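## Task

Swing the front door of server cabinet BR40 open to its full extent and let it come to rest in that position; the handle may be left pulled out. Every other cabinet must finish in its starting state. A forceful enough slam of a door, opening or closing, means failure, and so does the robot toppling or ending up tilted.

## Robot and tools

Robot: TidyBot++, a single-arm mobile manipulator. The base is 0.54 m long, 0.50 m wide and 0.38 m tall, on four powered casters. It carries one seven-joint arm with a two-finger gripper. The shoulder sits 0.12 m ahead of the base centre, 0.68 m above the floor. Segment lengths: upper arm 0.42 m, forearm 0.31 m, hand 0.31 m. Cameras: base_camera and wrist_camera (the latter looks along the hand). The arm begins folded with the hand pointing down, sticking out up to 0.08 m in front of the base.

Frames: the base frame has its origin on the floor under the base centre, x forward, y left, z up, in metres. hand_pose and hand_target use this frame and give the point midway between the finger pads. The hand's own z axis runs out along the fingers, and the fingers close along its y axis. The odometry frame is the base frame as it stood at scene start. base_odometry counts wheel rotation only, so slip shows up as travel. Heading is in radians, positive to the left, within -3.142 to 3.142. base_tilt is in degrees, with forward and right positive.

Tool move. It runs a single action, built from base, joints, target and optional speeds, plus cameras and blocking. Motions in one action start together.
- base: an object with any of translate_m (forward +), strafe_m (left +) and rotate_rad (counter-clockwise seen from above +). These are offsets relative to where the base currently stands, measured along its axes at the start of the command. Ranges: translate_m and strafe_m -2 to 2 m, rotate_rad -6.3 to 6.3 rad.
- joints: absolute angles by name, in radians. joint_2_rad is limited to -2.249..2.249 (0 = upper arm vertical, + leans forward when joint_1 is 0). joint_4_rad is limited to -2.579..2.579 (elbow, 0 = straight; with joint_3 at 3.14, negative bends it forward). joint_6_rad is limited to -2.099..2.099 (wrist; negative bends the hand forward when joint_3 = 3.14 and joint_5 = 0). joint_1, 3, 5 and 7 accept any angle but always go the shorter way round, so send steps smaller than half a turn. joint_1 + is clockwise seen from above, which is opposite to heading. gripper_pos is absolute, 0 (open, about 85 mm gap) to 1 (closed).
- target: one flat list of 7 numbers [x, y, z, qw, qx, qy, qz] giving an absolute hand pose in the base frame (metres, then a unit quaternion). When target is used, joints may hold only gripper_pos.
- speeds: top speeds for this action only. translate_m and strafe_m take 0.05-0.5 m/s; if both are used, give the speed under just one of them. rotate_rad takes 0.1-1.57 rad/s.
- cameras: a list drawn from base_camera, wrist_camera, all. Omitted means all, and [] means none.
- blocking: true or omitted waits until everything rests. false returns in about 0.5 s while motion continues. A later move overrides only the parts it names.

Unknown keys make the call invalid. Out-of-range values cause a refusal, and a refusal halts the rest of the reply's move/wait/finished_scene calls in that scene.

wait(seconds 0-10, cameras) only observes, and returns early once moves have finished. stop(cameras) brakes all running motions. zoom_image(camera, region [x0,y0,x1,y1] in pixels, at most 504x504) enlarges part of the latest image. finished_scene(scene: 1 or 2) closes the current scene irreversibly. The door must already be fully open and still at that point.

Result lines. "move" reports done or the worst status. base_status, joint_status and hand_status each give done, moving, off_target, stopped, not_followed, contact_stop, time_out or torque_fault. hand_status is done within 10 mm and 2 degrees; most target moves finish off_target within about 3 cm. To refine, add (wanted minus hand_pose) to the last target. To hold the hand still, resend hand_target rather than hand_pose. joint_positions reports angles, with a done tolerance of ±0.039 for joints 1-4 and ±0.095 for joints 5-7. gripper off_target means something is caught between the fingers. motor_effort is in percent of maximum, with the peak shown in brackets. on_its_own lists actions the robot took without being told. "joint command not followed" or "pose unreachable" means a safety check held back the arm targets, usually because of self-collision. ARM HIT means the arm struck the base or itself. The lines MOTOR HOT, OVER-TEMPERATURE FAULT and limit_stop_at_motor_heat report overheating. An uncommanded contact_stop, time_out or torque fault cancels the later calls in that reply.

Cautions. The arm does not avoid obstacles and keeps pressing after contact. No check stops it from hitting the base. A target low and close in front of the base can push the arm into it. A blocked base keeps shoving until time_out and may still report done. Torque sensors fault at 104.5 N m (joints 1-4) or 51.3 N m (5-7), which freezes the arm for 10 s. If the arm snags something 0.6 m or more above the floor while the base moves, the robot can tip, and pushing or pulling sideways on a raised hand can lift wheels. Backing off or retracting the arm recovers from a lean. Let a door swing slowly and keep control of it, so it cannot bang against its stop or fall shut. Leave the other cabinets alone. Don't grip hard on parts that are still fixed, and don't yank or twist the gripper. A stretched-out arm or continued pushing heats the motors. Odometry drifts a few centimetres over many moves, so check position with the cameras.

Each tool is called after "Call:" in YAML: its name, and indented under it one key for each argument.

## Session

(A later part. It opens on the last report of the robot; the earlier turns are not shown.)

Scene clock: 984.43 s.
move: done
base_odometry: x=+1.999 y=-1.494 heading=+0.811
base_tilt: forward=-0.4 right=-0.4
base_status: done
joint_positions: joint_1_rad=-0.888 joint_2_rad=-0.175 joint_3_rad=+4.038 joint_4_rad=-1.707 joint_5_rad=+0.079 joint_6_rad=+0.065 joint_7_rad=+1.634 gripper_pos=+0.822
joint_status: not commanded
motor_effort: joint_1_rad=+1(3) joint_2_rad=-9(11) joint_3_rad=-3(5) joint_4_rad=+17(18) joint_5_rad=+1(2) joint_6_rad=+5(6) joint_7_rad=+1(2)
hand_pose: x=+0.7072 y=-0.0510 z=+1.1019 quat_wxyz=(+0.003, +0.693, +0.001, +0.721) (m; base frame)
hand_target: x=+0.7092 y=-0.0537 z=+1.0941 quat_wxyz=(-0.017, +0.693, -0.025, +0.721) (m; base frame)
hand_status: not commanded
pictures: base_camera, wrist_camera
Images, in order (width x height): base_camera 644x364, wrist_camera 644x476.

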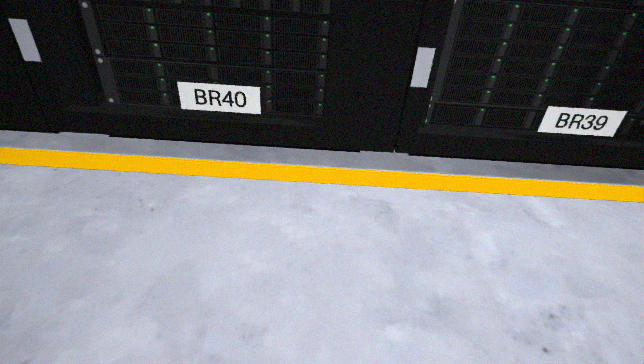

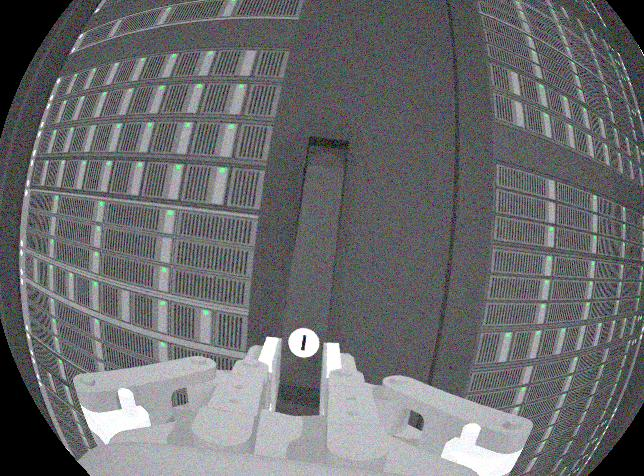

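Call:
move:
  base: {"translate_m": -0.02}
  speeds: {"translate_m": 0.05}

Call:
zoom_image:
  camera: "wrist_camera"
  region: [200, 100, 500, 450]

Scene clock: 994.67 s.
move: done
base_odometry: x=+1.985 y=-1.508 heading=+0.811
base_tilt: forward=-0.4 right=-0.4
base_status: done
joint_positions: joint_1_rad=-0.888 joint_2_rad=-0.174 joint_3_rad=+4.037 joint_4_rad=-1.696 joint_5_rad=+0.079 joint_6_rad=+0.075 joint_7_rad=+1.634 gripper_pos=+0.827
joint_status: not commanded
motor_effort: joint_1_rad=+0(4) joint_2_rad=-8(13) joint_3_rad=-3(5) joint_4_rad=+16(17) joint_5_rad=+1(1) joint_6_rad=+4(6) joint_7_rad=+0(1)
hand_pose: x=+0.7072 y=-0.0510 z=+1.1113 quat_wxyz=(+0.003, +0.686, +0.001, +0.728) (m; base frame)
hand_target: x=+0.7092 y=-0.0537 z=+1.0941 quat_wxyz=(-0.017, +0.693, -0.025, +0.721) (m; base frame)
hand_status: not commanded
pictures: base_camera, wrist_camera
Images, in order (width x height): base_camera 644x364, wrist_camera 644x476.

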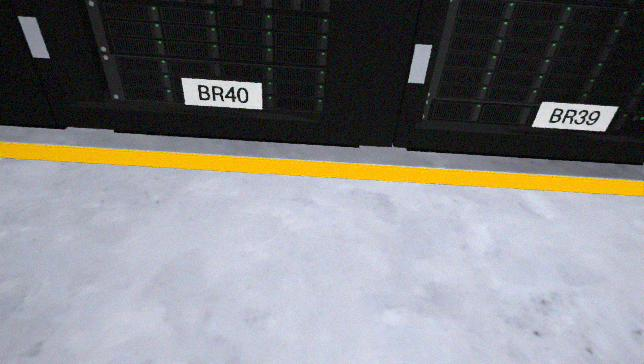

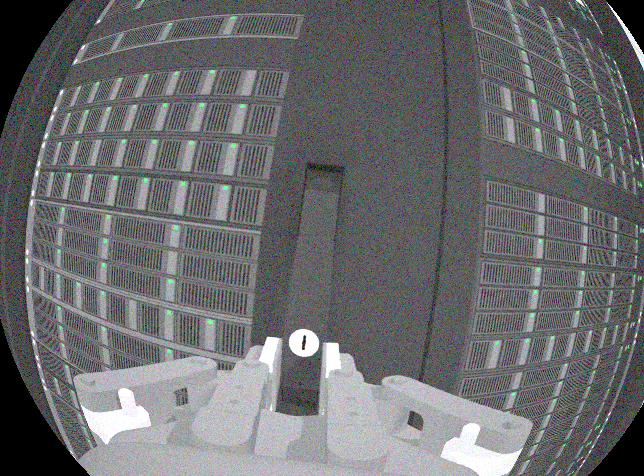

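Scaled by 1.440.

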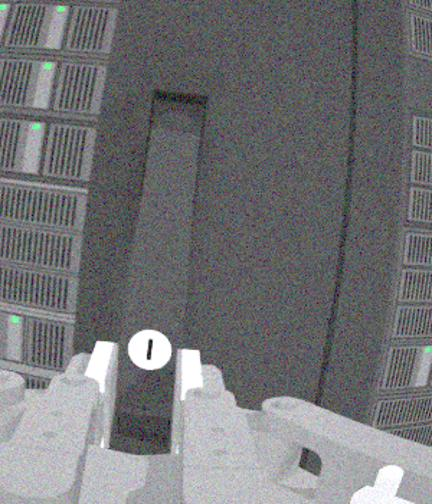

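Call:
move:
  base: {"translate_m": -0.02}
  joints: {"joint_1_rad": -0.881, "joint_2_rad": -0.165, "joint_3_rad": 4.042, "joint_4_rad": -1.695, "joint_5_rad": 0.051, "joint_6_rad": 0.092, "joint_7_rad": 1.590, "gripper_pos": 1.0}
  speeds: {"translate_m": 0.05}

Call:
zoom_image:
  camera: "wrist_camera"
  region: [200, 100, 500, 450]

Scene clock: 1019.77 s.
move: off_target
base_odometry: x=+1.971 y=-1.523 heading=+0.811
base_tilt: forward=-0.4 right=-0.4
base_status: done
joint_positions: joint_1_rad=-0.887 joint_2_rad=-0.149 joint_3_rad=+4.046 joint_4_rad=-1.672 joint_5_rad=+0.079 joint_6_rad=+0.078 joint_7_rad=+1.634 gripper_pos=+0.847
joint_status: gripper_pos off_target (ended at +0.847, target +1.000); the others done
motor_effort: joint_1_rad=+0(3) joint_2_rad=-14(20) joint_3_rad=-5(8) joint_4_rad=+18(19) joint_5_rad=+1(1) joint_6_rad=+6(7) joint_7_rad=+1(1)
hand_pose: x=+0.7136 y=-0.0506 z=+1.1180 quat_wxyz=(+0.014, +0.682, +0.004, +0.731) (m; base frame)
hand_target: x=+0.7090 y=-0.0563 z=+1.1140 quat_wxyz=(-0.015, +0.681, -0.026, +0.732) (m; base frame)
hand_status: not commanded
pictures: base_camera, wrist_camera
Images, in order (width x height): base_camera 644x364, wrist_camera 644x476.

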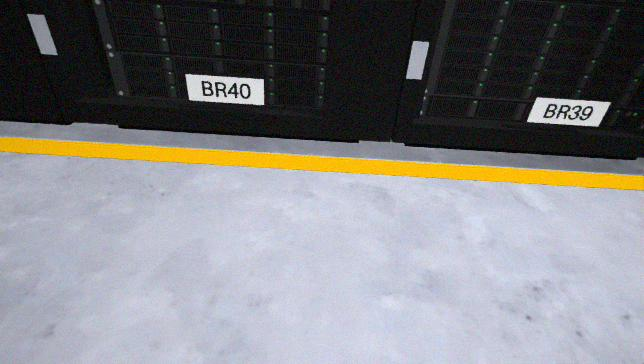

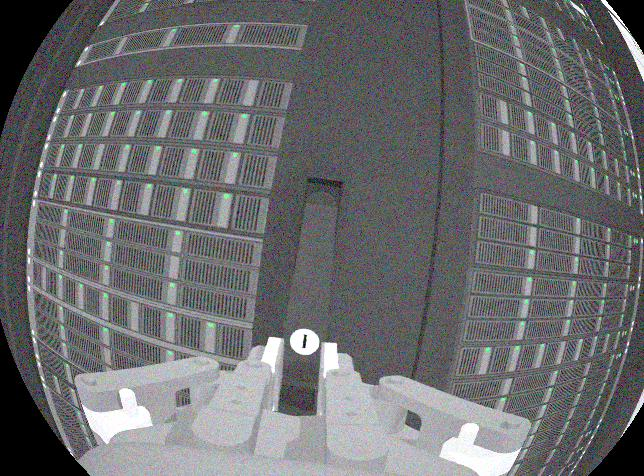

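Scaled by 1.440.

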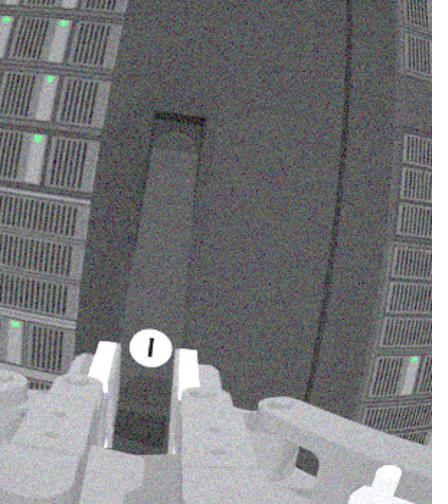

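Call:
move:
  base: {"translate_m": -0.01}
  speeds: {"translate_m": 0.05}

Call:
zoom_image:
  camera: "wrist_camera"
  region: [200, 100, 500, 450]

Scene clock: 1030.43 s.
move: done
base_odometry: x=+1.964 y=-1.530 heading=+0.811
base_tilt: forward=-0.4 right=-0.4
base_status: done
joint_positions: joint_1_rad=-0.887 joint_2_rad=-0.163 joint_3_rad=+4.039 joint_4_rad=-1.684 joint_5_rad=+0.079 joint_6_rad=+0.079 joint_7_rad=+1.634 gripper_pos=+0.999
joint_status: not commanded
on_its_own: gripper_pos moved +0.152 to your old target +1.000
motor_effort: joint_1_rad=+0(4) joint_2_rad=-10(22) joint_3_rad=-4(8) joint_4_rad=+22(23) joint_5_rad=+0(1) joint_6_rad=+9(10) joint_7_rad=+0(1)
hand_pose: x=+0.7100 y=-0.0504 z=+1.1161 quat_wxyz=(+0.008, +0.683, +0.003, +0.731) (m; base frame)
hand_target: x=+0.7090 y=-0.0563 z=+1.1140 quat_wxyz=(-0.015, +0.681, -0.026, +0.732) (m; base frame)
hand_status: not commanded
pictures: base_camera, wrist_camera
Images, in order (width x height): base_camera 644x364, wrist_camera 644x476.

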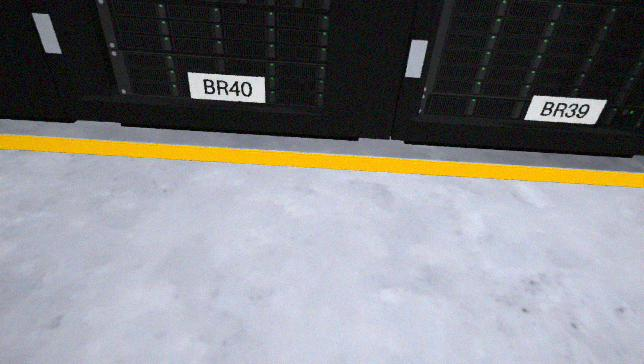

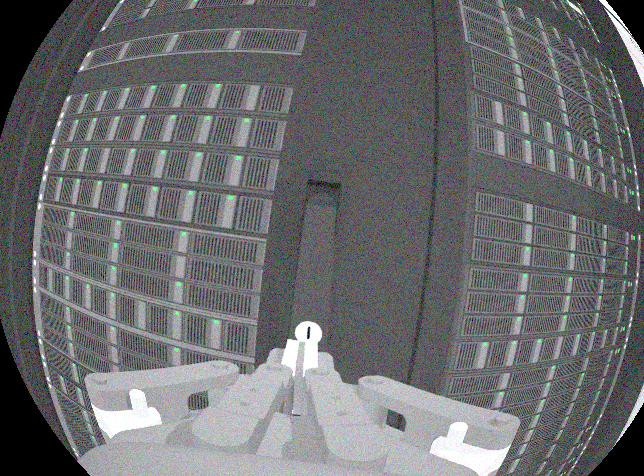

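Scaled by 1.440.

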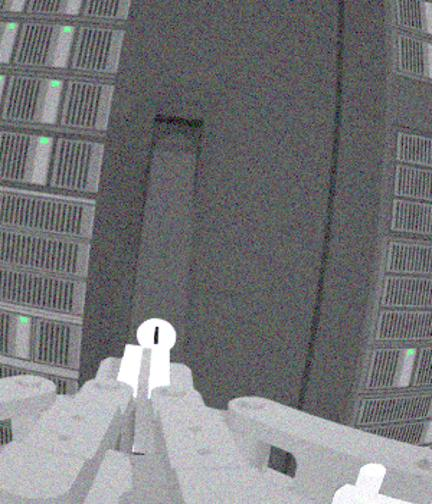

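Call:
move:
  base: {"translate_m": -0.05}
  joints: {"gripper_pos": 0.3}
  speeds: {"translate_m": 0.1}

Call:
zoom_image:
  camera: "wrist_camera"
  region: [200, 100, 500, 450]

Scene clock: 1037.63 s.
move: done
base_odometry: x=+1.929 y=-1.566 heading=+0.811
base_tilt: forward=-0.4 right=-0.4
base_status: done
joint_positions: joint_1_rad=-0.887 joint_2_rad=-0.164 joint_3_rad=+4.039 joint_4_rad=-1.684 joint_5_rad=+0.079 joint_6_rad=+0.079 joint_7_rad=+1.634 gripper_pos=+0.300
joint_status: all done
motor_effort: joint_1_rad=+0(1) joint_2_rad=-10(13) joint_3_rad=-4(5) joint_4_rad=+21(22) joint_5_rad=+0(0) joint_6_rad=+9(9) joint_7_rad=+0(1)
hand_pose: x=+0.7097 y=-0.0507 z=+1.1164 quat_wxyz=(+0.008, +0.683, +0.002, +0.731) (m; base frame)
hand_target: x=+0.7090 y=-0.0563 z=+1.1140 quat_wxyz=(-0.015, +0.681, -0.026, +0.732) (m; base frame)
hand_status: not commanded
pictures: base_camera, wrist_camera
Images, in order (width x height): base_camera 644x364, wrist_camera 644x476.

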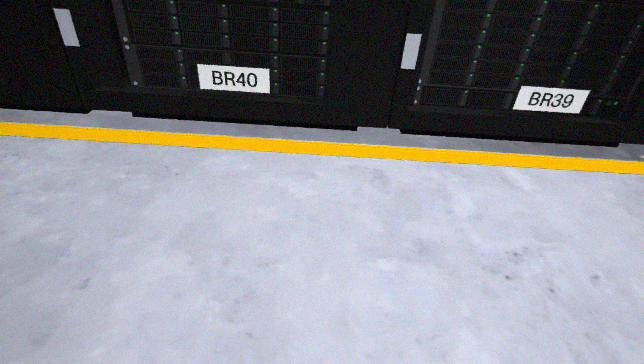

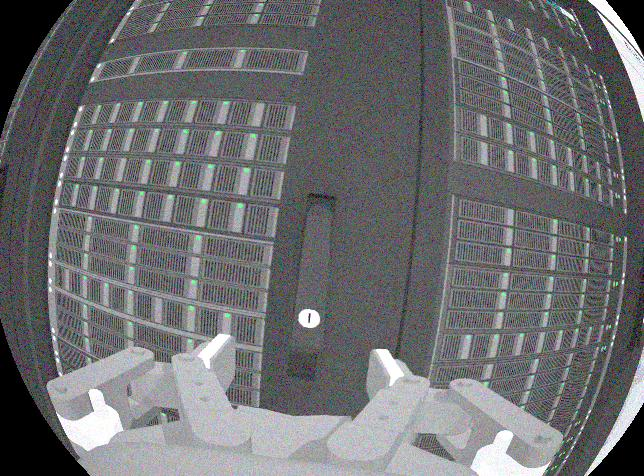

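Scaled by 1.440.

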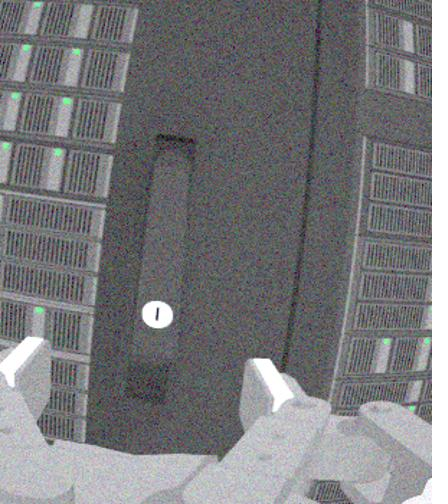

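Call:
move:
  joints: {"joint_1_rad": -0.881, "joint_2_rad": -0.165, "joint_3_rad": 4.042, "joint_4_rad": -1.632, "joint_5_rad": 0.051, "joint_6_rad": 0.03, "joint_7_rad": 1.590, "gripper_pos": 0.3}

Call:
zoom_image:
  camera: "wrist_camera"
  region: [200, 100, 500, 450]

Scene clock: 1100.53 s.
move: done
base_odometry: x=+1.929 y=-1.566 heading=+0.811
base_tilt: forward=-0.4 right=-0.4
base_status: not commanded
joint_positions: joint_1_rad=-0.887 joint_2_rad=-0.164 joint_3_rad=+4.039 joint_4_rad=-1.637 joint_5_rad=+0.079 joint_6_rad=+0.073 joint_7_rad=+1.634 gripper_pos=+0.300
joint_status: all done
motor_effort: joint_1_rad=+0(1) joint_2_rad=-10(11) joint_3_rad=-4(5) joint_4_rad=+21(23) joint_5_rad=+0(1) joint_6_rad=+9(9) joint_7_rad=+0(1)
hand_pose: x=+0.7084 y=-0.0544 z=+1.1440 quat_wxyz=(+0.010, +0.667, +0.000, +0.745) (m; base frame)
hand_target: x=+0.7087 y=-0.0598 z=+1.1338 quat_wxyz=(-0.014, +0.681, -0.027, +0.732) (m; base frame)
hand_status: not commanded
pictures: base_camera, wrist_camera
Images, in order (width x height): base_camera 644x364, wrist_camera 644x476.

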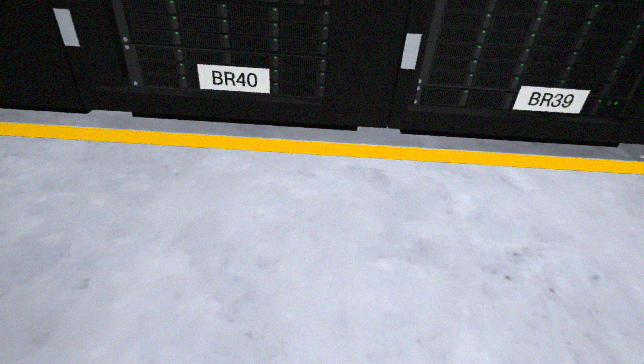

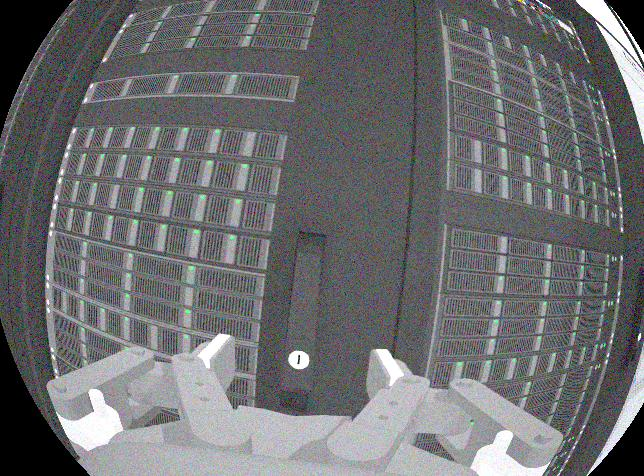

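Scaled by 1.440.

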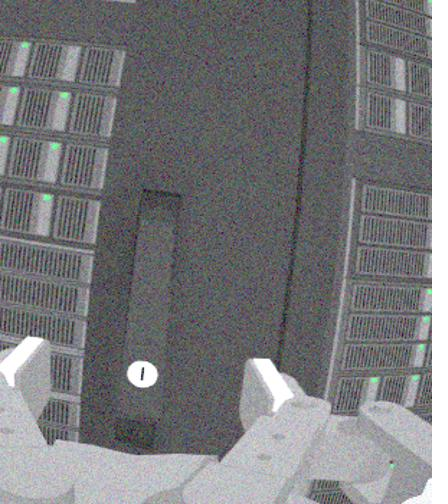

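Call:
move:
  base: {"strafe_m": 0.18}
  speeds: {"strafe_m": 0.2}
  cameras: ["wrist_camera"]

Call:
zoom_image:
  camera: "wrist_camera"
  region: [300, 150, 640, 470]

Scene clock: 1115.10 s.
move: done
base_odometry: x=+1.799 y=-1.442 heading=+0.811
base_tilt: forward=-0.4 right=-0.4
base_status: done
joint_positions: joint_1_rad=-0.885 joint_2_rad=-0.164 joint_3_rad=+4.039 joint_4_rad=-1.637 joint_5_rad=+0.079 joint_6_rad=+0.073 joint_7_rad=+1.634 gripper_pos=+0.300
joint_status: not commanded
motor_effort: joint_1_rad=+0(3) joint_2_rad=-10(13) joint_3_rad=-4(8) joint_4_rad=+22(22) joint_5_rad=+0(1) joint_6_rad=+9(9) joint_7_rad=+0(1)
hand_pose: x=+0.7082 y=-0.0555 z=+1.1441 quat_wxyz=(+0.011, +0.667, +0.000, +0.745) (m; base frame)
hand_target: x=+0.7087 y=-0.0598 z=+1.1338 quat_wxyz=(-0.014, +0.681, -0.027, +0.732) (m; base frame)
hand_status: not commanded
pictures: wrist_camera
Images, in order (width x height): wrist_camera 644x476.

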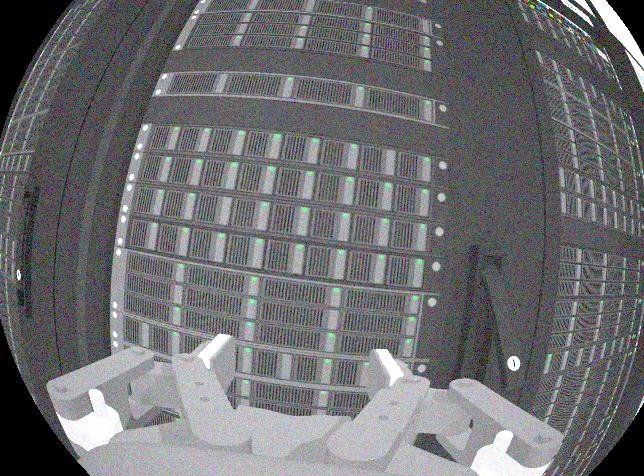

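Scaled by 1.482.

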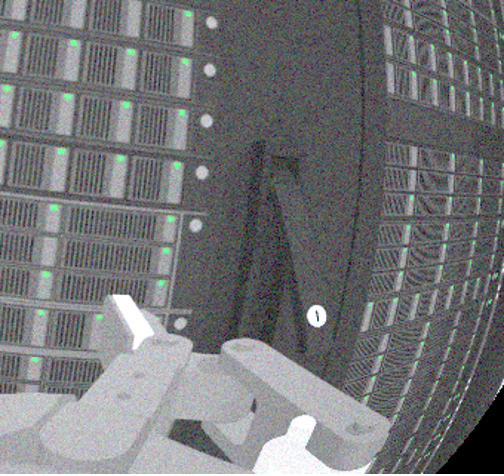

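Call:
move:
  base: {"strafe_m": -0.176}
  speeds: {"strafe_m": 0.2}
  cameras: ["wrist_camera"]

Call:
zoom_image:
  camera: "wrist_camera"
  region: [200, 150, 450, 450]

Scene clock: 1135.67 s.
move: done
base_odometry: x=+1.926 y=-1.564 heading=+0.811
base_tilt: forward=-0.4 right=-0.4
base_status: done
joint_positions: joint_1_rad=-0.882 joint_2_rad=-0.166 joint_3_rad=+4.042 joint_4_rad=-1.637 joint_5_rad=+0.079 joint_6_rad=+0.073 joint_7_rad=+1.634 gripper_pos=+0.300
joint_status: not commanded
motor_effort: joint_1_rad=+0(3) joint_2_rad=-10(14) joint_3_rad=-4(7) joint_4_rad=+21(22) joint_5_rad=+0(1) joint_6_rad=+9(9) joint_7_rad=+0(1)
hand_pose: x=+0.7074 y=-0.0596 z=+1.1447 quat_wxyz=(+0.012, +0.667, -0.003, +0.745) (m; base frame)
hand_target: x=+0.7087 y=-0.0598 z=+1.1338 quat_wxyz=(-0.014, +0.681, -0.027, +0.732) (m; base frame)
hand_status: not commanded
pictures: wrist_camera
Images, in order (width x height): wrist_camera 644x476.

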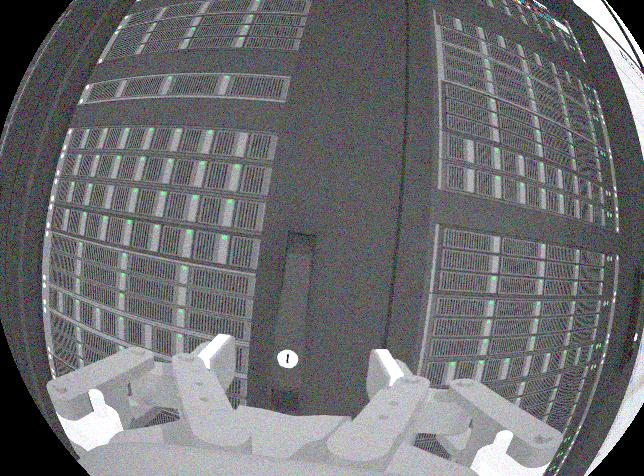

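Scaled by 1.680.

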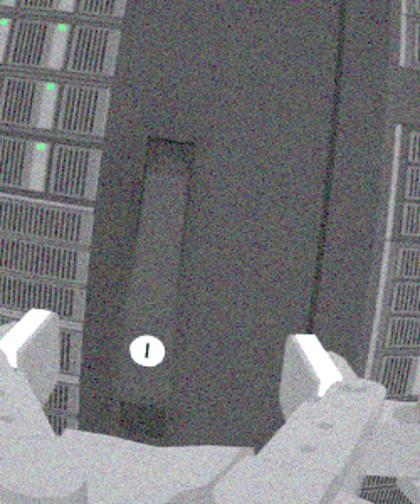

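Call:
move:
  base: {"strafe_m": 0.011}
  speeds: {"strafe_m": 0.05}
  cameras: ["wrist_camera"]

Call:
zoom_image:
  camera: "wrist_camera"
  region: [200, 150, 450, 450]

Scene clock: 1141.50 s.
move: done
base_odometry: x=+1.918 y=-1.556 heading=+0.811
base_tilt: forward=-0.4 right=-0.4
base_status: done
joint_positions: joint_1_rad=-0.882 joint_2_rad=-0.166 joint_3_rad=+4.040 joint_4_rad=-1.637 joint_5_rad=+0.079 joint_6_rad=+0.073 joint_7_rad=+1.634 gripper_pos=+0.300
joint_status: not commanded
motor_effort: joint_1_rad=+0(3) joint_2_rad=-10(12) joint_3_rad=-4(7) joint_4_rad=+21(22) joint_5_rad=+0(1) joint_6_rad=+9(9) joint_7_rad=+0(1)
hand_pose: x=+0.7075 y=-0.0585 z=+1.1447 quat_wxyz=(+0.011, +0.667, -0.002, +0.745) (m; base frame)
hand_target: x=+0.7087 y=-0.0598 z=+1.1338 quat_wxyz=(-0.014, +0.681, -0.027, +0.732) (m; base frame)
hand_status: not commanded
pictures: wrist_camera
Images, in order (width x height): wrist_camera 644x476.

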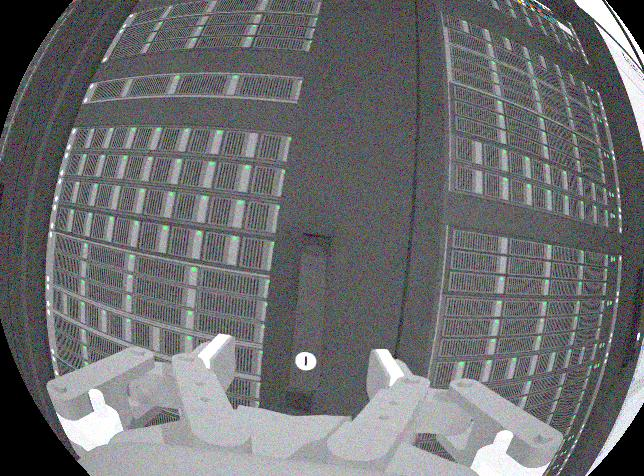

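Scaled by 1.680.

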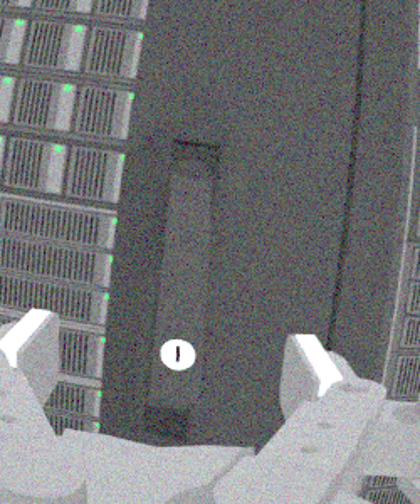

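Call:
move:
  base: {"translate_m": 0.06}
  speeds: {"translate_m": 0.1}
  cameras: ["wrist_camera"]

Call:
zoom_image:
  camera: "wrist_camera"
  region: [200, 150, 450, 450]

Scene clock: 1147.97 s.
move: done
base_odometry: x=+1.960 y=-1.513 heading=+0.810
base_tilt: forward=-0.4 right=-0.4
base_status: done
joint_positions: joint_1_rad=-0.882 joint_2_rad=-0.166 joint_3_rad=+4.040 joint_4_rad=-1.636 joint_5_rad=+0.079 joint_6_rad=+0.073 joint_7_rad=+1.634 gripper_pos=+0.300
joint_status: not commanded
motor_effort: joint_1_rad=+0(1) joint_2_rad=-10(13) joint_3_rad=-4(4) joint_4_rad=+21(22) joint_5_rad=+0(0) joint_6_rad=+9(9) joint_7_rad=+0(1)
hand_pose: x=+0.7075 y=-0.0584 z=+1.1448 quat_wxyz=(+0.011, +0.667, -0.002, +0.745) (m; base frame)
hand_target: x=+0.7087 y=-0.0598 z=+1.1338 quat_wxyz=(-0.014, +0.681, -0.027, +0.732) (m; base frame)
hand_status: not commanded
pictures: wrist_camera
Images, in order (width x height): wrist_camera 644x476.

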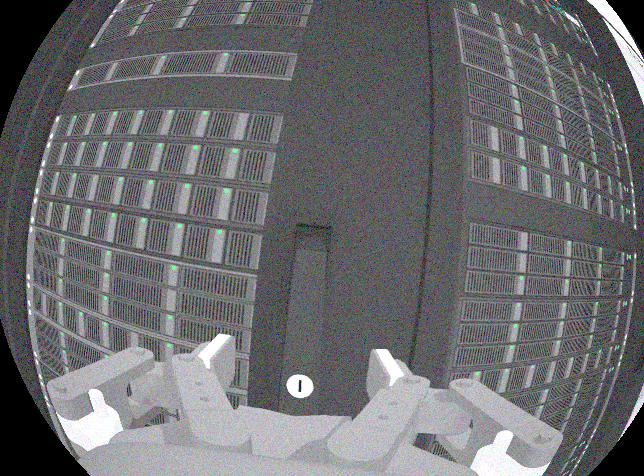

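Scaled by 1.680.

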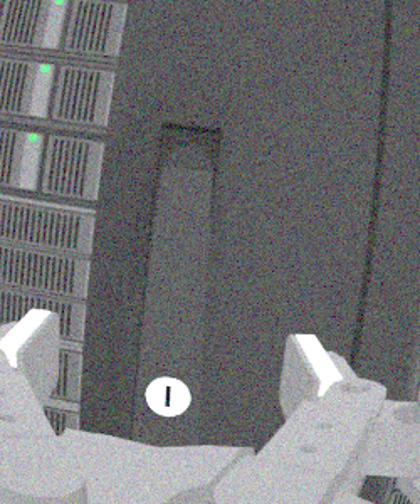

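Call:
move:
  base: {"translate_m": 0.03}
  speeds: {"translate_m": 0.05}
  joints: {"gripper_pos": 0.6}
  cameras: ["wrist_camera"]

Call:
zoom_image:
  camera: "wrist_camera"
  region: [200, 150, 450, 450]

Scene clock: 1165.40 s.
move: done
base_odometry: x=+1.981 y=-1.491 heading=+0.810
base_tilt: forward=-0.4 right=-0.4
base_status: done
joint_positions: joint_1_rad=-0.882 joint_2_rad=-0.166 joint_3_rad=+4.040 joint_4_rad=-1.636 joint_5_rad=+0.079 joint_6_rad=+0.073 joint_7_rad=+1.634 gripper_pos=+0.600
joint_status: all done
motor_effort: joint_1_rad=+0(1) joint_2_rad=-10(13) joint_3_rad=-4(4) joint_4_rad=+21(22) joint_5_rad=+0(0) joint_6_rad=+9(9) joint_7_rad=+0(1)
hand_pose: x=+0.7075 y=-0.0585 z=+1.1448 quat_wxyz=(+0.011, +0.667, -0.002, +0.745) (m; base frame)
hand_target: x=+0.7087 y=-0.0598 z=+1.1338 quat_wxyz=(-0.014, +0.681, -0.027, +0.732) (m; base frame)
hand_status: not commanded
pictures: wrist_camera
Images, in order (width x height): wrist_camera 644x476.

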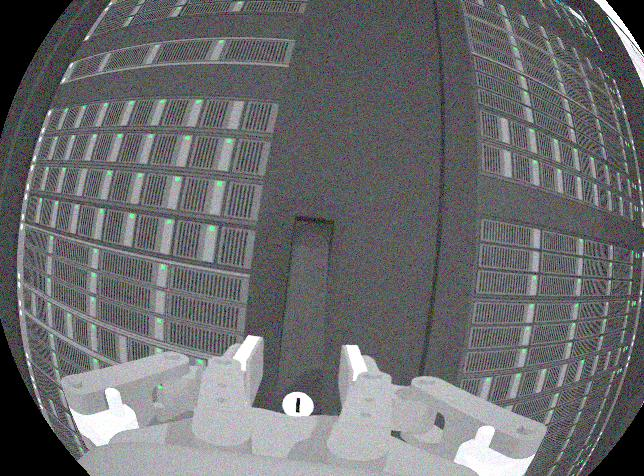

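Scaled by 1.680.

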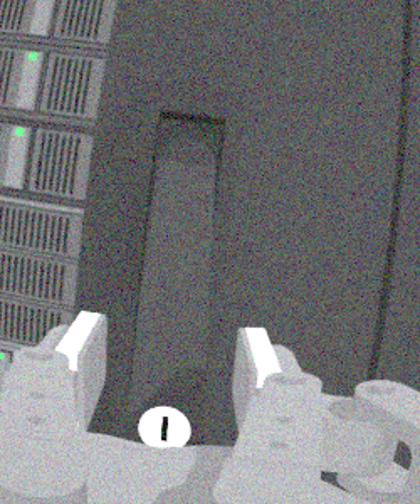

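Call:
move:
  joints: {"gripper_pos": 1.0}
  cameras: ["wrist_camera"]

Call:
zoom_image:
  camera: "wrist_camera"
  region: [200, 150, 450, 450]

Scene clock: 1169.37 s.
move: done
base_odometry: x=+1.981 y=-1.491 heading=+0.810
base_tilt: forward=-0.4 right=-0.5
base_status: not commanded
joint_positions: joint_1_rad=-0.887 joint_2_rad=-0.166 joint_3_rad=+4.034 joint_4_rad=-1.635 joint_5_rad=+0.079 joint_6_rad=+0.073 joint_7_rad=+1.634 gripper_pos=+0.999
joint_status: all done
motor_effort: joint_1_rad=+0(5) joint_2_rad=-9(12) joint_3_rad=-4(4) joint_4_rad=+21(22) joint_5_rad=+0(0) joint_6_rad=+8(9) joint_7_rad=+0(1)
hand_pose: x=+0.7076 y=-0.0520 z=+1.1459 quat_wxyz=(+0.008, +0.666, +0.002, +0.746) (m; base frame)
hand_target: x=+0.7087 y=-0.0598 z=+1.1338 quat_wxyz=(-0.014, +0.681, -0.027, +0.732) (m; base frame)
hand_status: not commanded
pictures: wrist_camera
Images, in order (width x height): wrist_camera 644x476.

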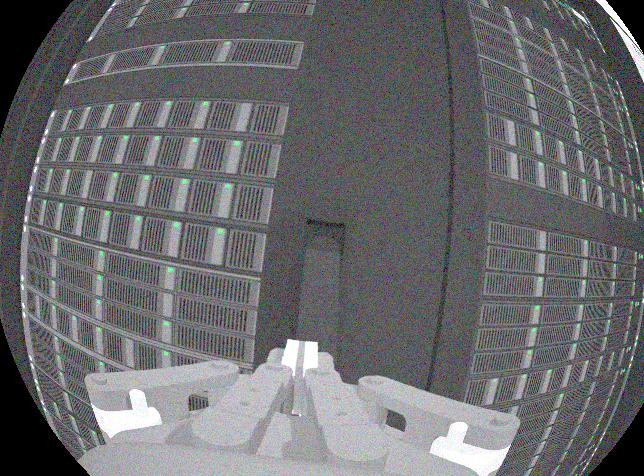

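Scaled by 1.680.

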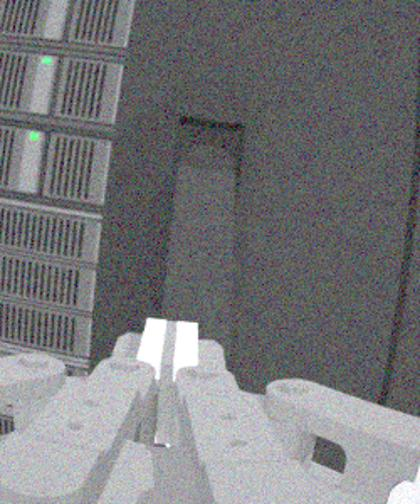

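Call:
move:
  joints: {"gripper_pos": 0.3}
  cameras: ["wrist_camera"]

Call:
zoom_image:
  camera: "wrist_camera"
  region: [200, 150, 450, 450]

Scene clock: 1186.73 s.
move: done
base_odometry: x=+1.981 y=-1.491 heading=+0.810
base_tilt: forward=-0.4 right=-0.4
base_status: not commanded
joint_positions: joint_1_rad=-0.887 joint_2_rad=-0.166 joint_3_rad=+4.034 joint_4_rad=-1.635 joint_5_rad=+0.079 joint_6_rad=+0.073 joint_7_rad=+1.634 gripper_pos=+0.300
joint_status: all done
motor_effort: joint_1_rad=+0(1) joint_2_rad=-10(10) joint_3_rad=-4(5) joint_4_rad=+21(22) joint_5_rad=+0(0) joint_6_rad=+9(9) joint_7_rad=+0(1)
hand_pose: x=+0.7076 y=-0.0521 z=+1.1461 quat_wxyz=(+0.008, +0.666, +0.002, +0.746) (m; base frame)
hand_target: x=+0.7087 y=-0.0598 z=+1.1338 quat_wxyz=(-0.014, +0.681, -0.027, +0.732) (m; base frame)
hand_status: not commanded
pictures: wrist_camera
Images, in order (width x height): wrist_camera 644x476.

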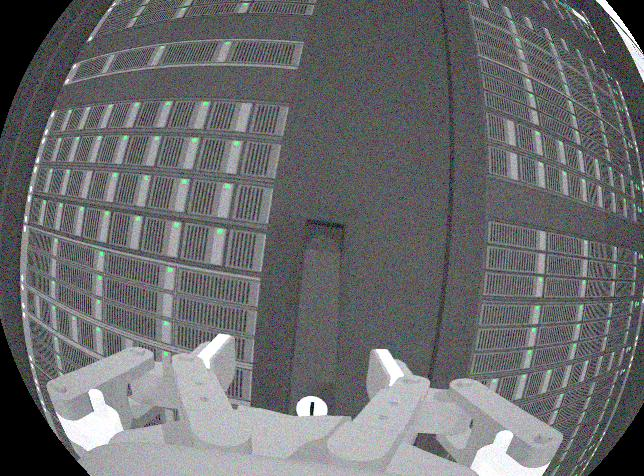

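Scaled by 1.680.

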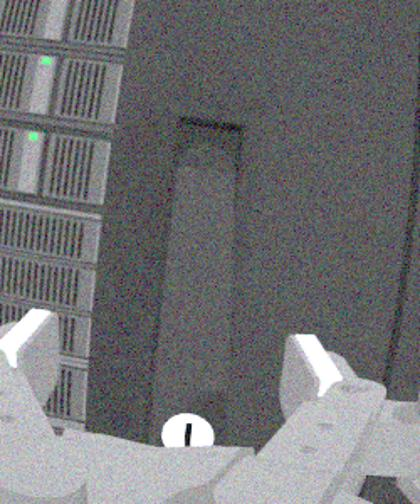

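Call:
move:
  base: {"strafe_m": -0.006}
  joints: {"joint_1_rad": -0.881, "joint_2_rad": -0.165, "joint_3_rad": 4.042, "joint_4_rad": -1.650, "joint_5_rad": 0.051, "joint_6_rad": 0.03, "joint_7_rad": 1.590, "gripper_pos": 0.4}
  speeds: {"strafe_m": 0.05}
  cameras: ["wrist_camera"]

Call:
zoom_image:
  camera: "wrist_camera"
  region: [200, 150, 450, 450]

Scene clock: 1276.33 s.
move: done
base_odometry: x=+1.985 y=-1.495 heading=+0.811
base_tilt: forward=-0.4 right=-0.4
base_status: done
joint_positions: joint_1_rad=-0.886 joint_2_rad=-0.166 joint_3_rad=+4.036 joint_4_rad=-1.637 joint_5_rad=+0.079 joint_6_rad=+0.073 joint_7_rad=+1.634 gripper_pos=+0.400
joint_status: all done
motor_effort: joint_1_rad=+0(3) joint_2_rad=-10(14) joint_3_rad=-3(6) joint_4_rad=+22(23) joint_5_rad=+0(1) joint_6_rad=+9(10) joint_7_rad=+0(1)
hand_pose: x=+0.7075 y=-0.0539 z=+1.1448 quat_wxyz=(+0.008, +0.667, +0.000, +0.745) (m; base frame)
hand_target: x=+0.7093 y=-0.0584 z=+1.1226 quat_wxyz=(-0.015, +0.687, -0.027, +0.726) (m; base frame)
hand_status: not commanded
pictures: wrist_camera
Images, in order (width x height): wrist_camera 644x476.

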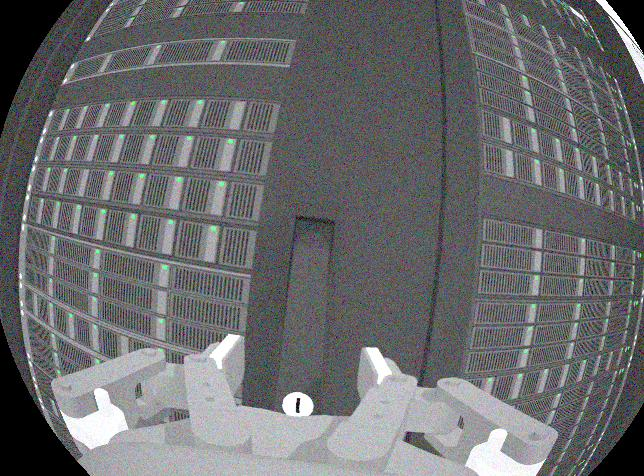

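Scaled by 1.680.

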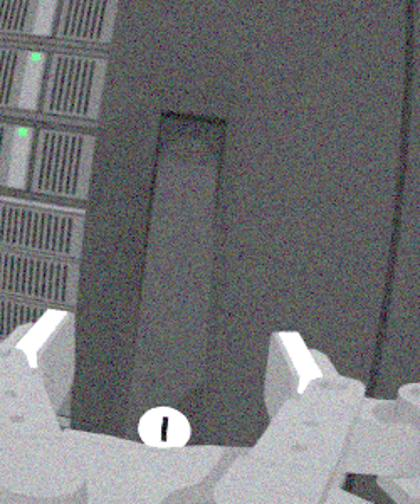

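Call:
move:
  base: {"translate_m": 0.012}
  joints: {"joint_1_rad": -0.881, "joint_2_rad": -0.165, "joint_3_rad": 4.042, "joint_4_rad": -1.672, "joint_5_rad": 0.051, "joint_6_rad": 0.03, "joint_7_rad": 1.590, "gripper_pos": 0.6}
  speeds: {"translate_m": 0.05}
  cameras: ["wrist_camera"]

Call:
zoom_image:
  camera: "wrist_camera"
  region: [200, 150, 450, 450]

Scene clock: 1288.37 s.
move: done
base_odometry: x=+1.994 y=-1.486 heading=+0.810
base_tilt: forward=-0.4 right=-0.4
base_status: done
joint_positions: joint_1_rad=-0.886 joint_2_rad=-0.166 joint_3_rad=+4.036 joint_4_rad=-1.650 joint_5_rad=+0.079 joint_6_rad=+0.073 joint_7_rad=+1.634 gripper_pos=+0.600
joint_status: all done
motor_effort: joint_1_rad=+0(1) joint_2_rad=-10(13) joint_3_rad=-4(5) joint_4_rad=+21(23) joint_5_rad=+0(1) joint_6_rad=+9(10) joint_7_rad=+0(0)
hand_pose: x=+0.7083 y=-0.0525 z=+1.1365 quat_wxyz=(+0.008, +0.672, +0.001, +0.741) (m; base frame)
hand_target: x=+0.7097 y=-0.0566 z=+1.1090 quat_wxyz=(-0.016, +0.695, -0.026, +0.718) (m; base frame)
hand_status: not commanded
pictures: wrist_camera
Images, in order (width x height): wrist_camera 644x476.

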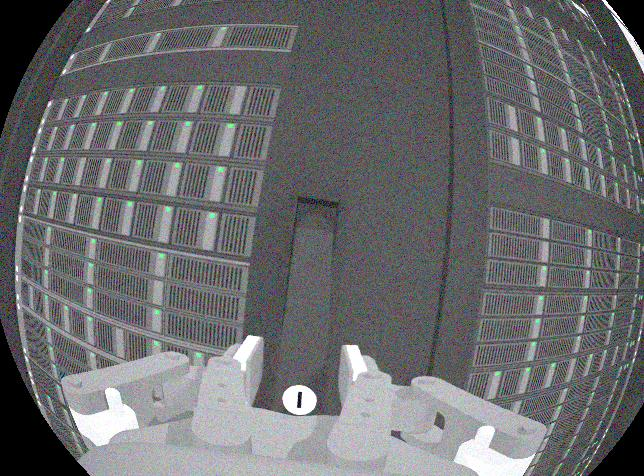

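Scaled by 1.680.

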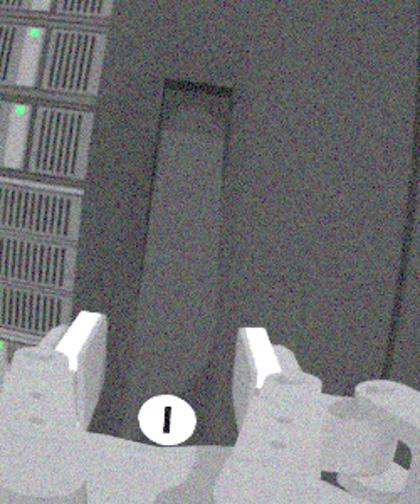

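Call:
move:
  joints: {"gripper_pos": 0.76}
  cameras: ["wrist_camera"]

Call:
zoom_image:
  camera: "wrist_camera"
  region: [200, 150, 450, 450]

Call:
move:
  joints: {"gripper_pos": 1.0}
  cameras: ["wrist_camera"]

Call:
zoom_image:
  camera: "wrist_camera"
  region: [200, 150, 450, 450]

Scene clock: 1299.87 s.
move: done
base_odometry: x=+1.994 y=-1.486 heading=+0.810
base_tilt: forward=-0.3 right=-0.4
base_status: not commanded
joint_positions: joint_1_rad=-0.886 joint_2_rad=-0.166 joint_3_rad=+4.037 joint_4_rad=-1.650 joint_5_rad=+0.079 joint_6_rad=+0.073 joint_7_rad=+1.634 gripper_pos=+0.760
joint_status: all done
motor_effort: joint_1_rad=+0(2) joint_2_rad=-10(10) joint_3_rad=-4(6) joint_4_rad=+21(22) joint_5_rad=+0(0) joint_6_rad=+9(9) joint_7_rad=+1(1)
hand_pose: x=+0.7083 y=-0.0530 z=+1.1364 quat_wxyz=(+0.008, +0.672, +0.001, +0.741) (m; base frame)
hand_target: x=+0.7097 y=-0.0566 z=+1.1090 quat_wxyz=(-0.016, +0.695, -0.026, +0.718) (m; base frame)
hand_status: not commanded
pictures: wrist_camera
Images, in order (width x height): wrist_camera 644x476.

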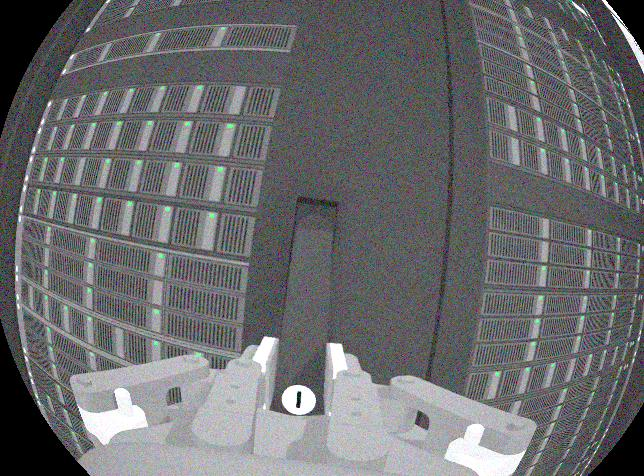

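Scaled by 1.680.

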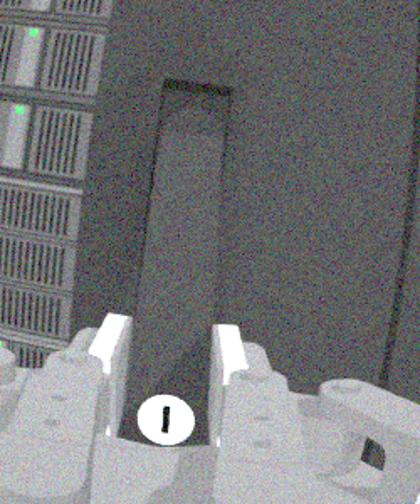

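Scene clock: 1300.53 s.
move: off_target
base_odometry: x=+1.994 y=-1.486 heading=+0.810
base_tilt: forward=-0.4 right=-0.4
base_status: not commanded
joint_positions: joint_1_rad=-0.886 joint_2_rad=-0.166 joint_3_rad=+4.037 joint_4_rad=-1.651 joint_5_rad=+0.079 joint_6_rad=+0.073 joint_7_rad=+1.633 gripper_pos=+0.799
joint_status: gripper_pos off_target (ended at +0.799, target +1.000)
motor_effort: joint_1_rad=+0(1) joint_2_rad=-9(9) joint_3_rad=-3(5) joint_4_rad=+21(23) joint_5_rad=+1(1) joint_6_rad=+9(10) joint_7_rad=+1(2)
hand_pose: x=+0.7082 y=-0.0531 z=+1.1362 quat_wxyz=(+0.008, +0.672, +0.001, +0.740) (m; base frame)
hand_target: x=+0.7097 y=-0.0566 z=+1.1090 quat_wxyz=(-0.016, +0.695, -0.026, +0.718) (m; base frame)
hand_status: not commanded
pictures: wrist_camera
Images, in order (width x height): wrist_camera 644x476.

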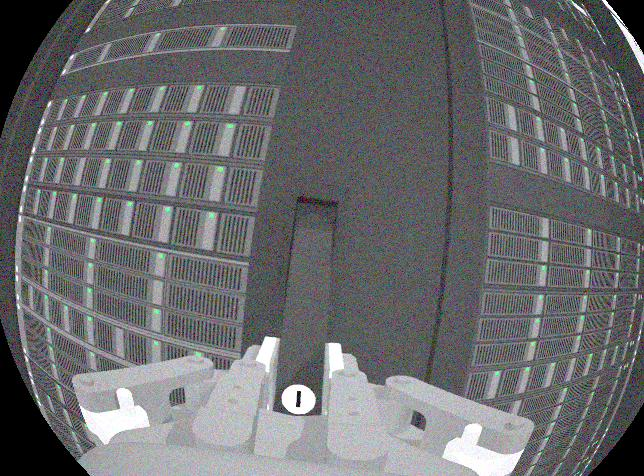

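Scaled by 1.680.

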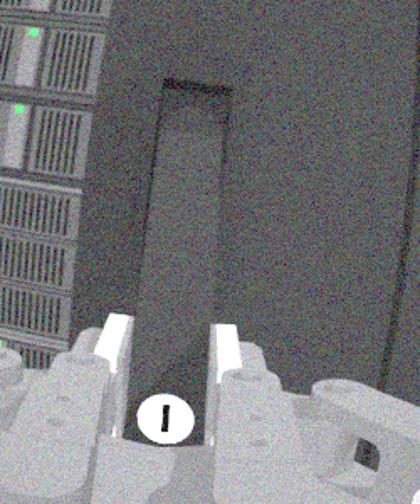

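Call:
move:
  base: {"translate_m": -0.02}
  joints: {"joint_1_rad": -0.886, "joint_2_rad": -0.165, "joint_3_rad": 4.037, "joint_4_rad": -1.640, "joint_5_rad": 0.079, "joint_6_rad": 0.06, "joint_7_rad": 1.61, "gripper_pos": 1.0}
  speeds: {"translate_m": 0.05}
  cameras: ["wrist_camera"]

Call:
zoom_image:
  camera: "wrist_camera"
  region: [200, 150, 450, 450]

Scene clock: 1313.43 s.
move: off_target
base_odometry: x=+1.980 y=-1.501 heading=+0.811
base_tilt: forward=-0.3 right=-0.4
base_status: done
joint_positions: joint_1_rad=-0.883 joint_2_rad=-0.114 joint_3_rad=+4.057 joint_4_rad=-1.617 joint_5_rad=+0.079 joint_6_rad=+0.073 joint_7_rad=+1.630 gripper_pos=+0.801
joint_status: joint_2_rad off_target (ended at -0.114, target -0.165); gripper_pos off_target (ended at +0.801, target +1.000); the others done
motor_effort: joint_1_rad=-1(4) joint_2_rad=-22(25) joint_3_rad=-7(13) joint_4_rad=+17(21) joint_5_rad=+5(5) joint_6_rad=+7(11) joint_7_rad=+5(5)
hand_pose: x=+0.7218 y=-0.0513 z=+1.1384 quat_wxyz=(+0.030, +0.672, +0.005, +0.740) (m; base frame)
hand_target: x=+0.7085 y=-0.0533 z=+1.1385 quat_wxyz=(+0.000, +0.673, -0.007, +0.740) (m; base frame)
hand_status: not commanded
pictures: wrist_camera
Images, in order (width x height): wrist_camera 644x476.

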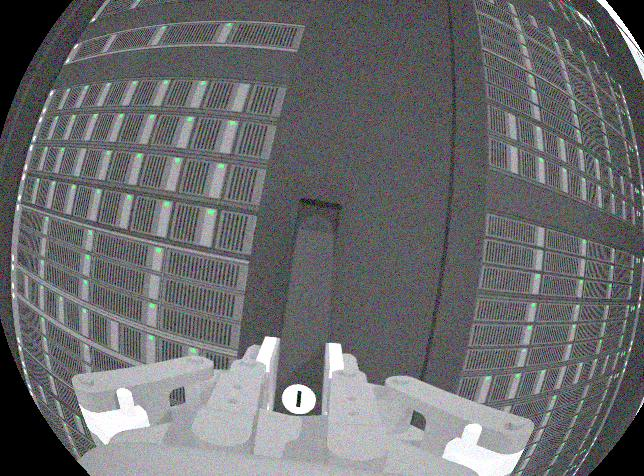

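Scaled by 1.680.

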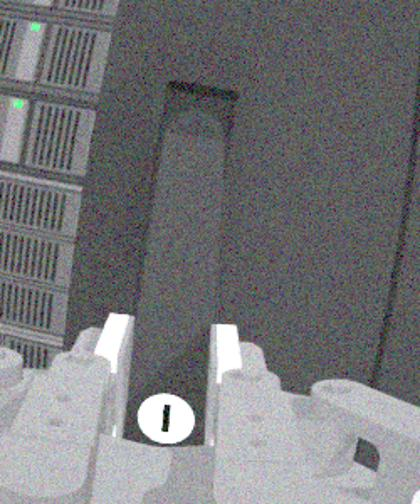

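Call:
move:
  base: {"translate_m": -0.015}
  speeds: {"translate_m": 0.05}
  cameras: ["wrist_camera"]

Call:
zoom_image:
  camera: "wrist_camera"
  region: [200, 150, 450, 450]

Scene clock: 1326.20 s.
move: done
base_odometry: x=+1.970 y=-1.511 heading=+0.811
base_tilt: forward=-0.3 right=-0.4
base_status: done
joint_positions: joint_1_rad=-0.877 joint_2_rad=-0.084 joint_3_rad=+4.064 joint_4_rad=-1.598 joint_5_rad=+0.079 joint_6_rad=+0.073 joint_7_rad=+1.630 gripper_pos=+0.801
joint_status: not commanded
motor_effort: joint_1_rad=-2(6) joint_2_rad=-31(32) joint_3_rad=-8(13) joint_4_rad=+13(17) joint_5_rad=+5(5) joint_6_rad=+4(7) joint_7_rad=+5(5)
hand_pose: x=+0.7296 y=-0.0497 z=+1.1393 quat_wxyz=(+0.043, +0.672, +0.009, +0.739) (m; base frame)
hand_target: x=+0.7085 y=-0.0533 z=+1.1385 quat_wxyz=(+0.000, +0.673, -0.007, +0.740) (m; base frame)
hand_status: not commanded
pictures: wrist_camera
Images, in order (width x height): wrist_camera 644x476.

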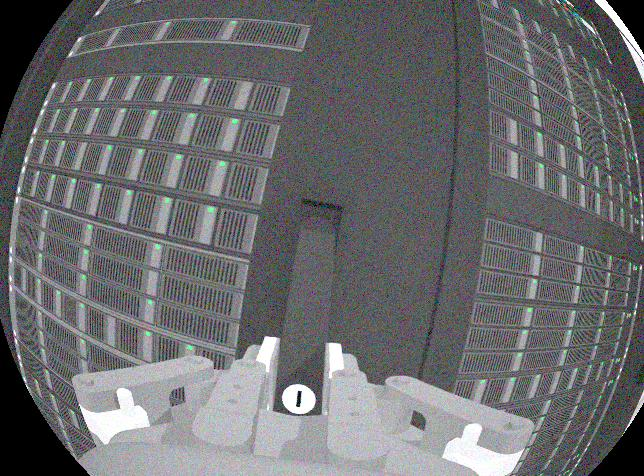

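Scaled by 1.680.

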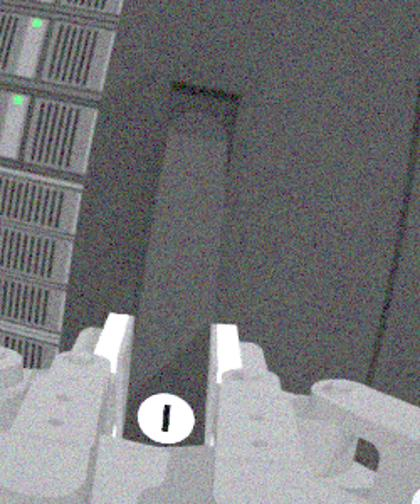

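Call:
move:
  base: {"translate_m": -0.015}
  speeds: {"translate_m": 0.05}
  cameras: ["wrist_camera"]

Call:
zoom_image:
  camera: "wrist_camera"
  region: [200, 150, 450, 450]

Scene clock: 1341.93 s.
move: time_out
base_odometry: x=+1.960 y=-1.521 heading=+0.813
base_tilt: forward=-0.3 right=-0.4
base_status: translate_m time_out (by the wheels' count: -0.014 of -0.015)
joint_positions: joint_1_rad=-0.872 joint_2_rad=-0.065 joint_3_rad=+4.066 joint_4_rad=-1.587 joint_5_rad=+0.079 joint_6_rad=+0.073 joint_7_rad=+1.630 gripper_pos=+0.802
joint_status: not commanded
motor_effort: joint_1_rad=+0(6) joint_2_rad=-33(38) joint_3_rad=-5(13) joint_4_rad=+15(18) joint_5_rad=+3(5) joint_6_rad=+5(7) joint_7_rad=+3(5)
hand_pose: x=+0.7345 y=-0.0475 z=+1.1393 quat_wxyz=(+0.051, +0.672, +0.012, +0.738) (m; base frame)
hand_target: x=+0.7085 y=-0.0533 z=+1.1385 quat_wxyz=(+0.000, +0.673, -0.007, +0.740) (m; base frame)
hand_status: not commanded
pictures: wrist_camera
Images, in order (width x height): wrist_camera 644x476.

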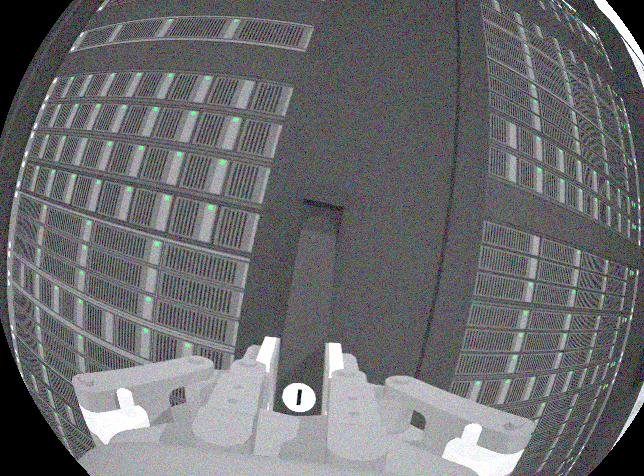

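Scaled by 1.680.

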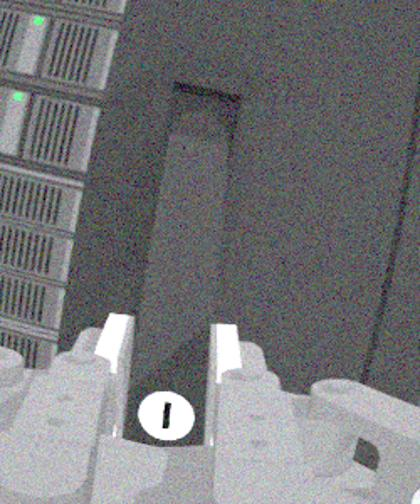

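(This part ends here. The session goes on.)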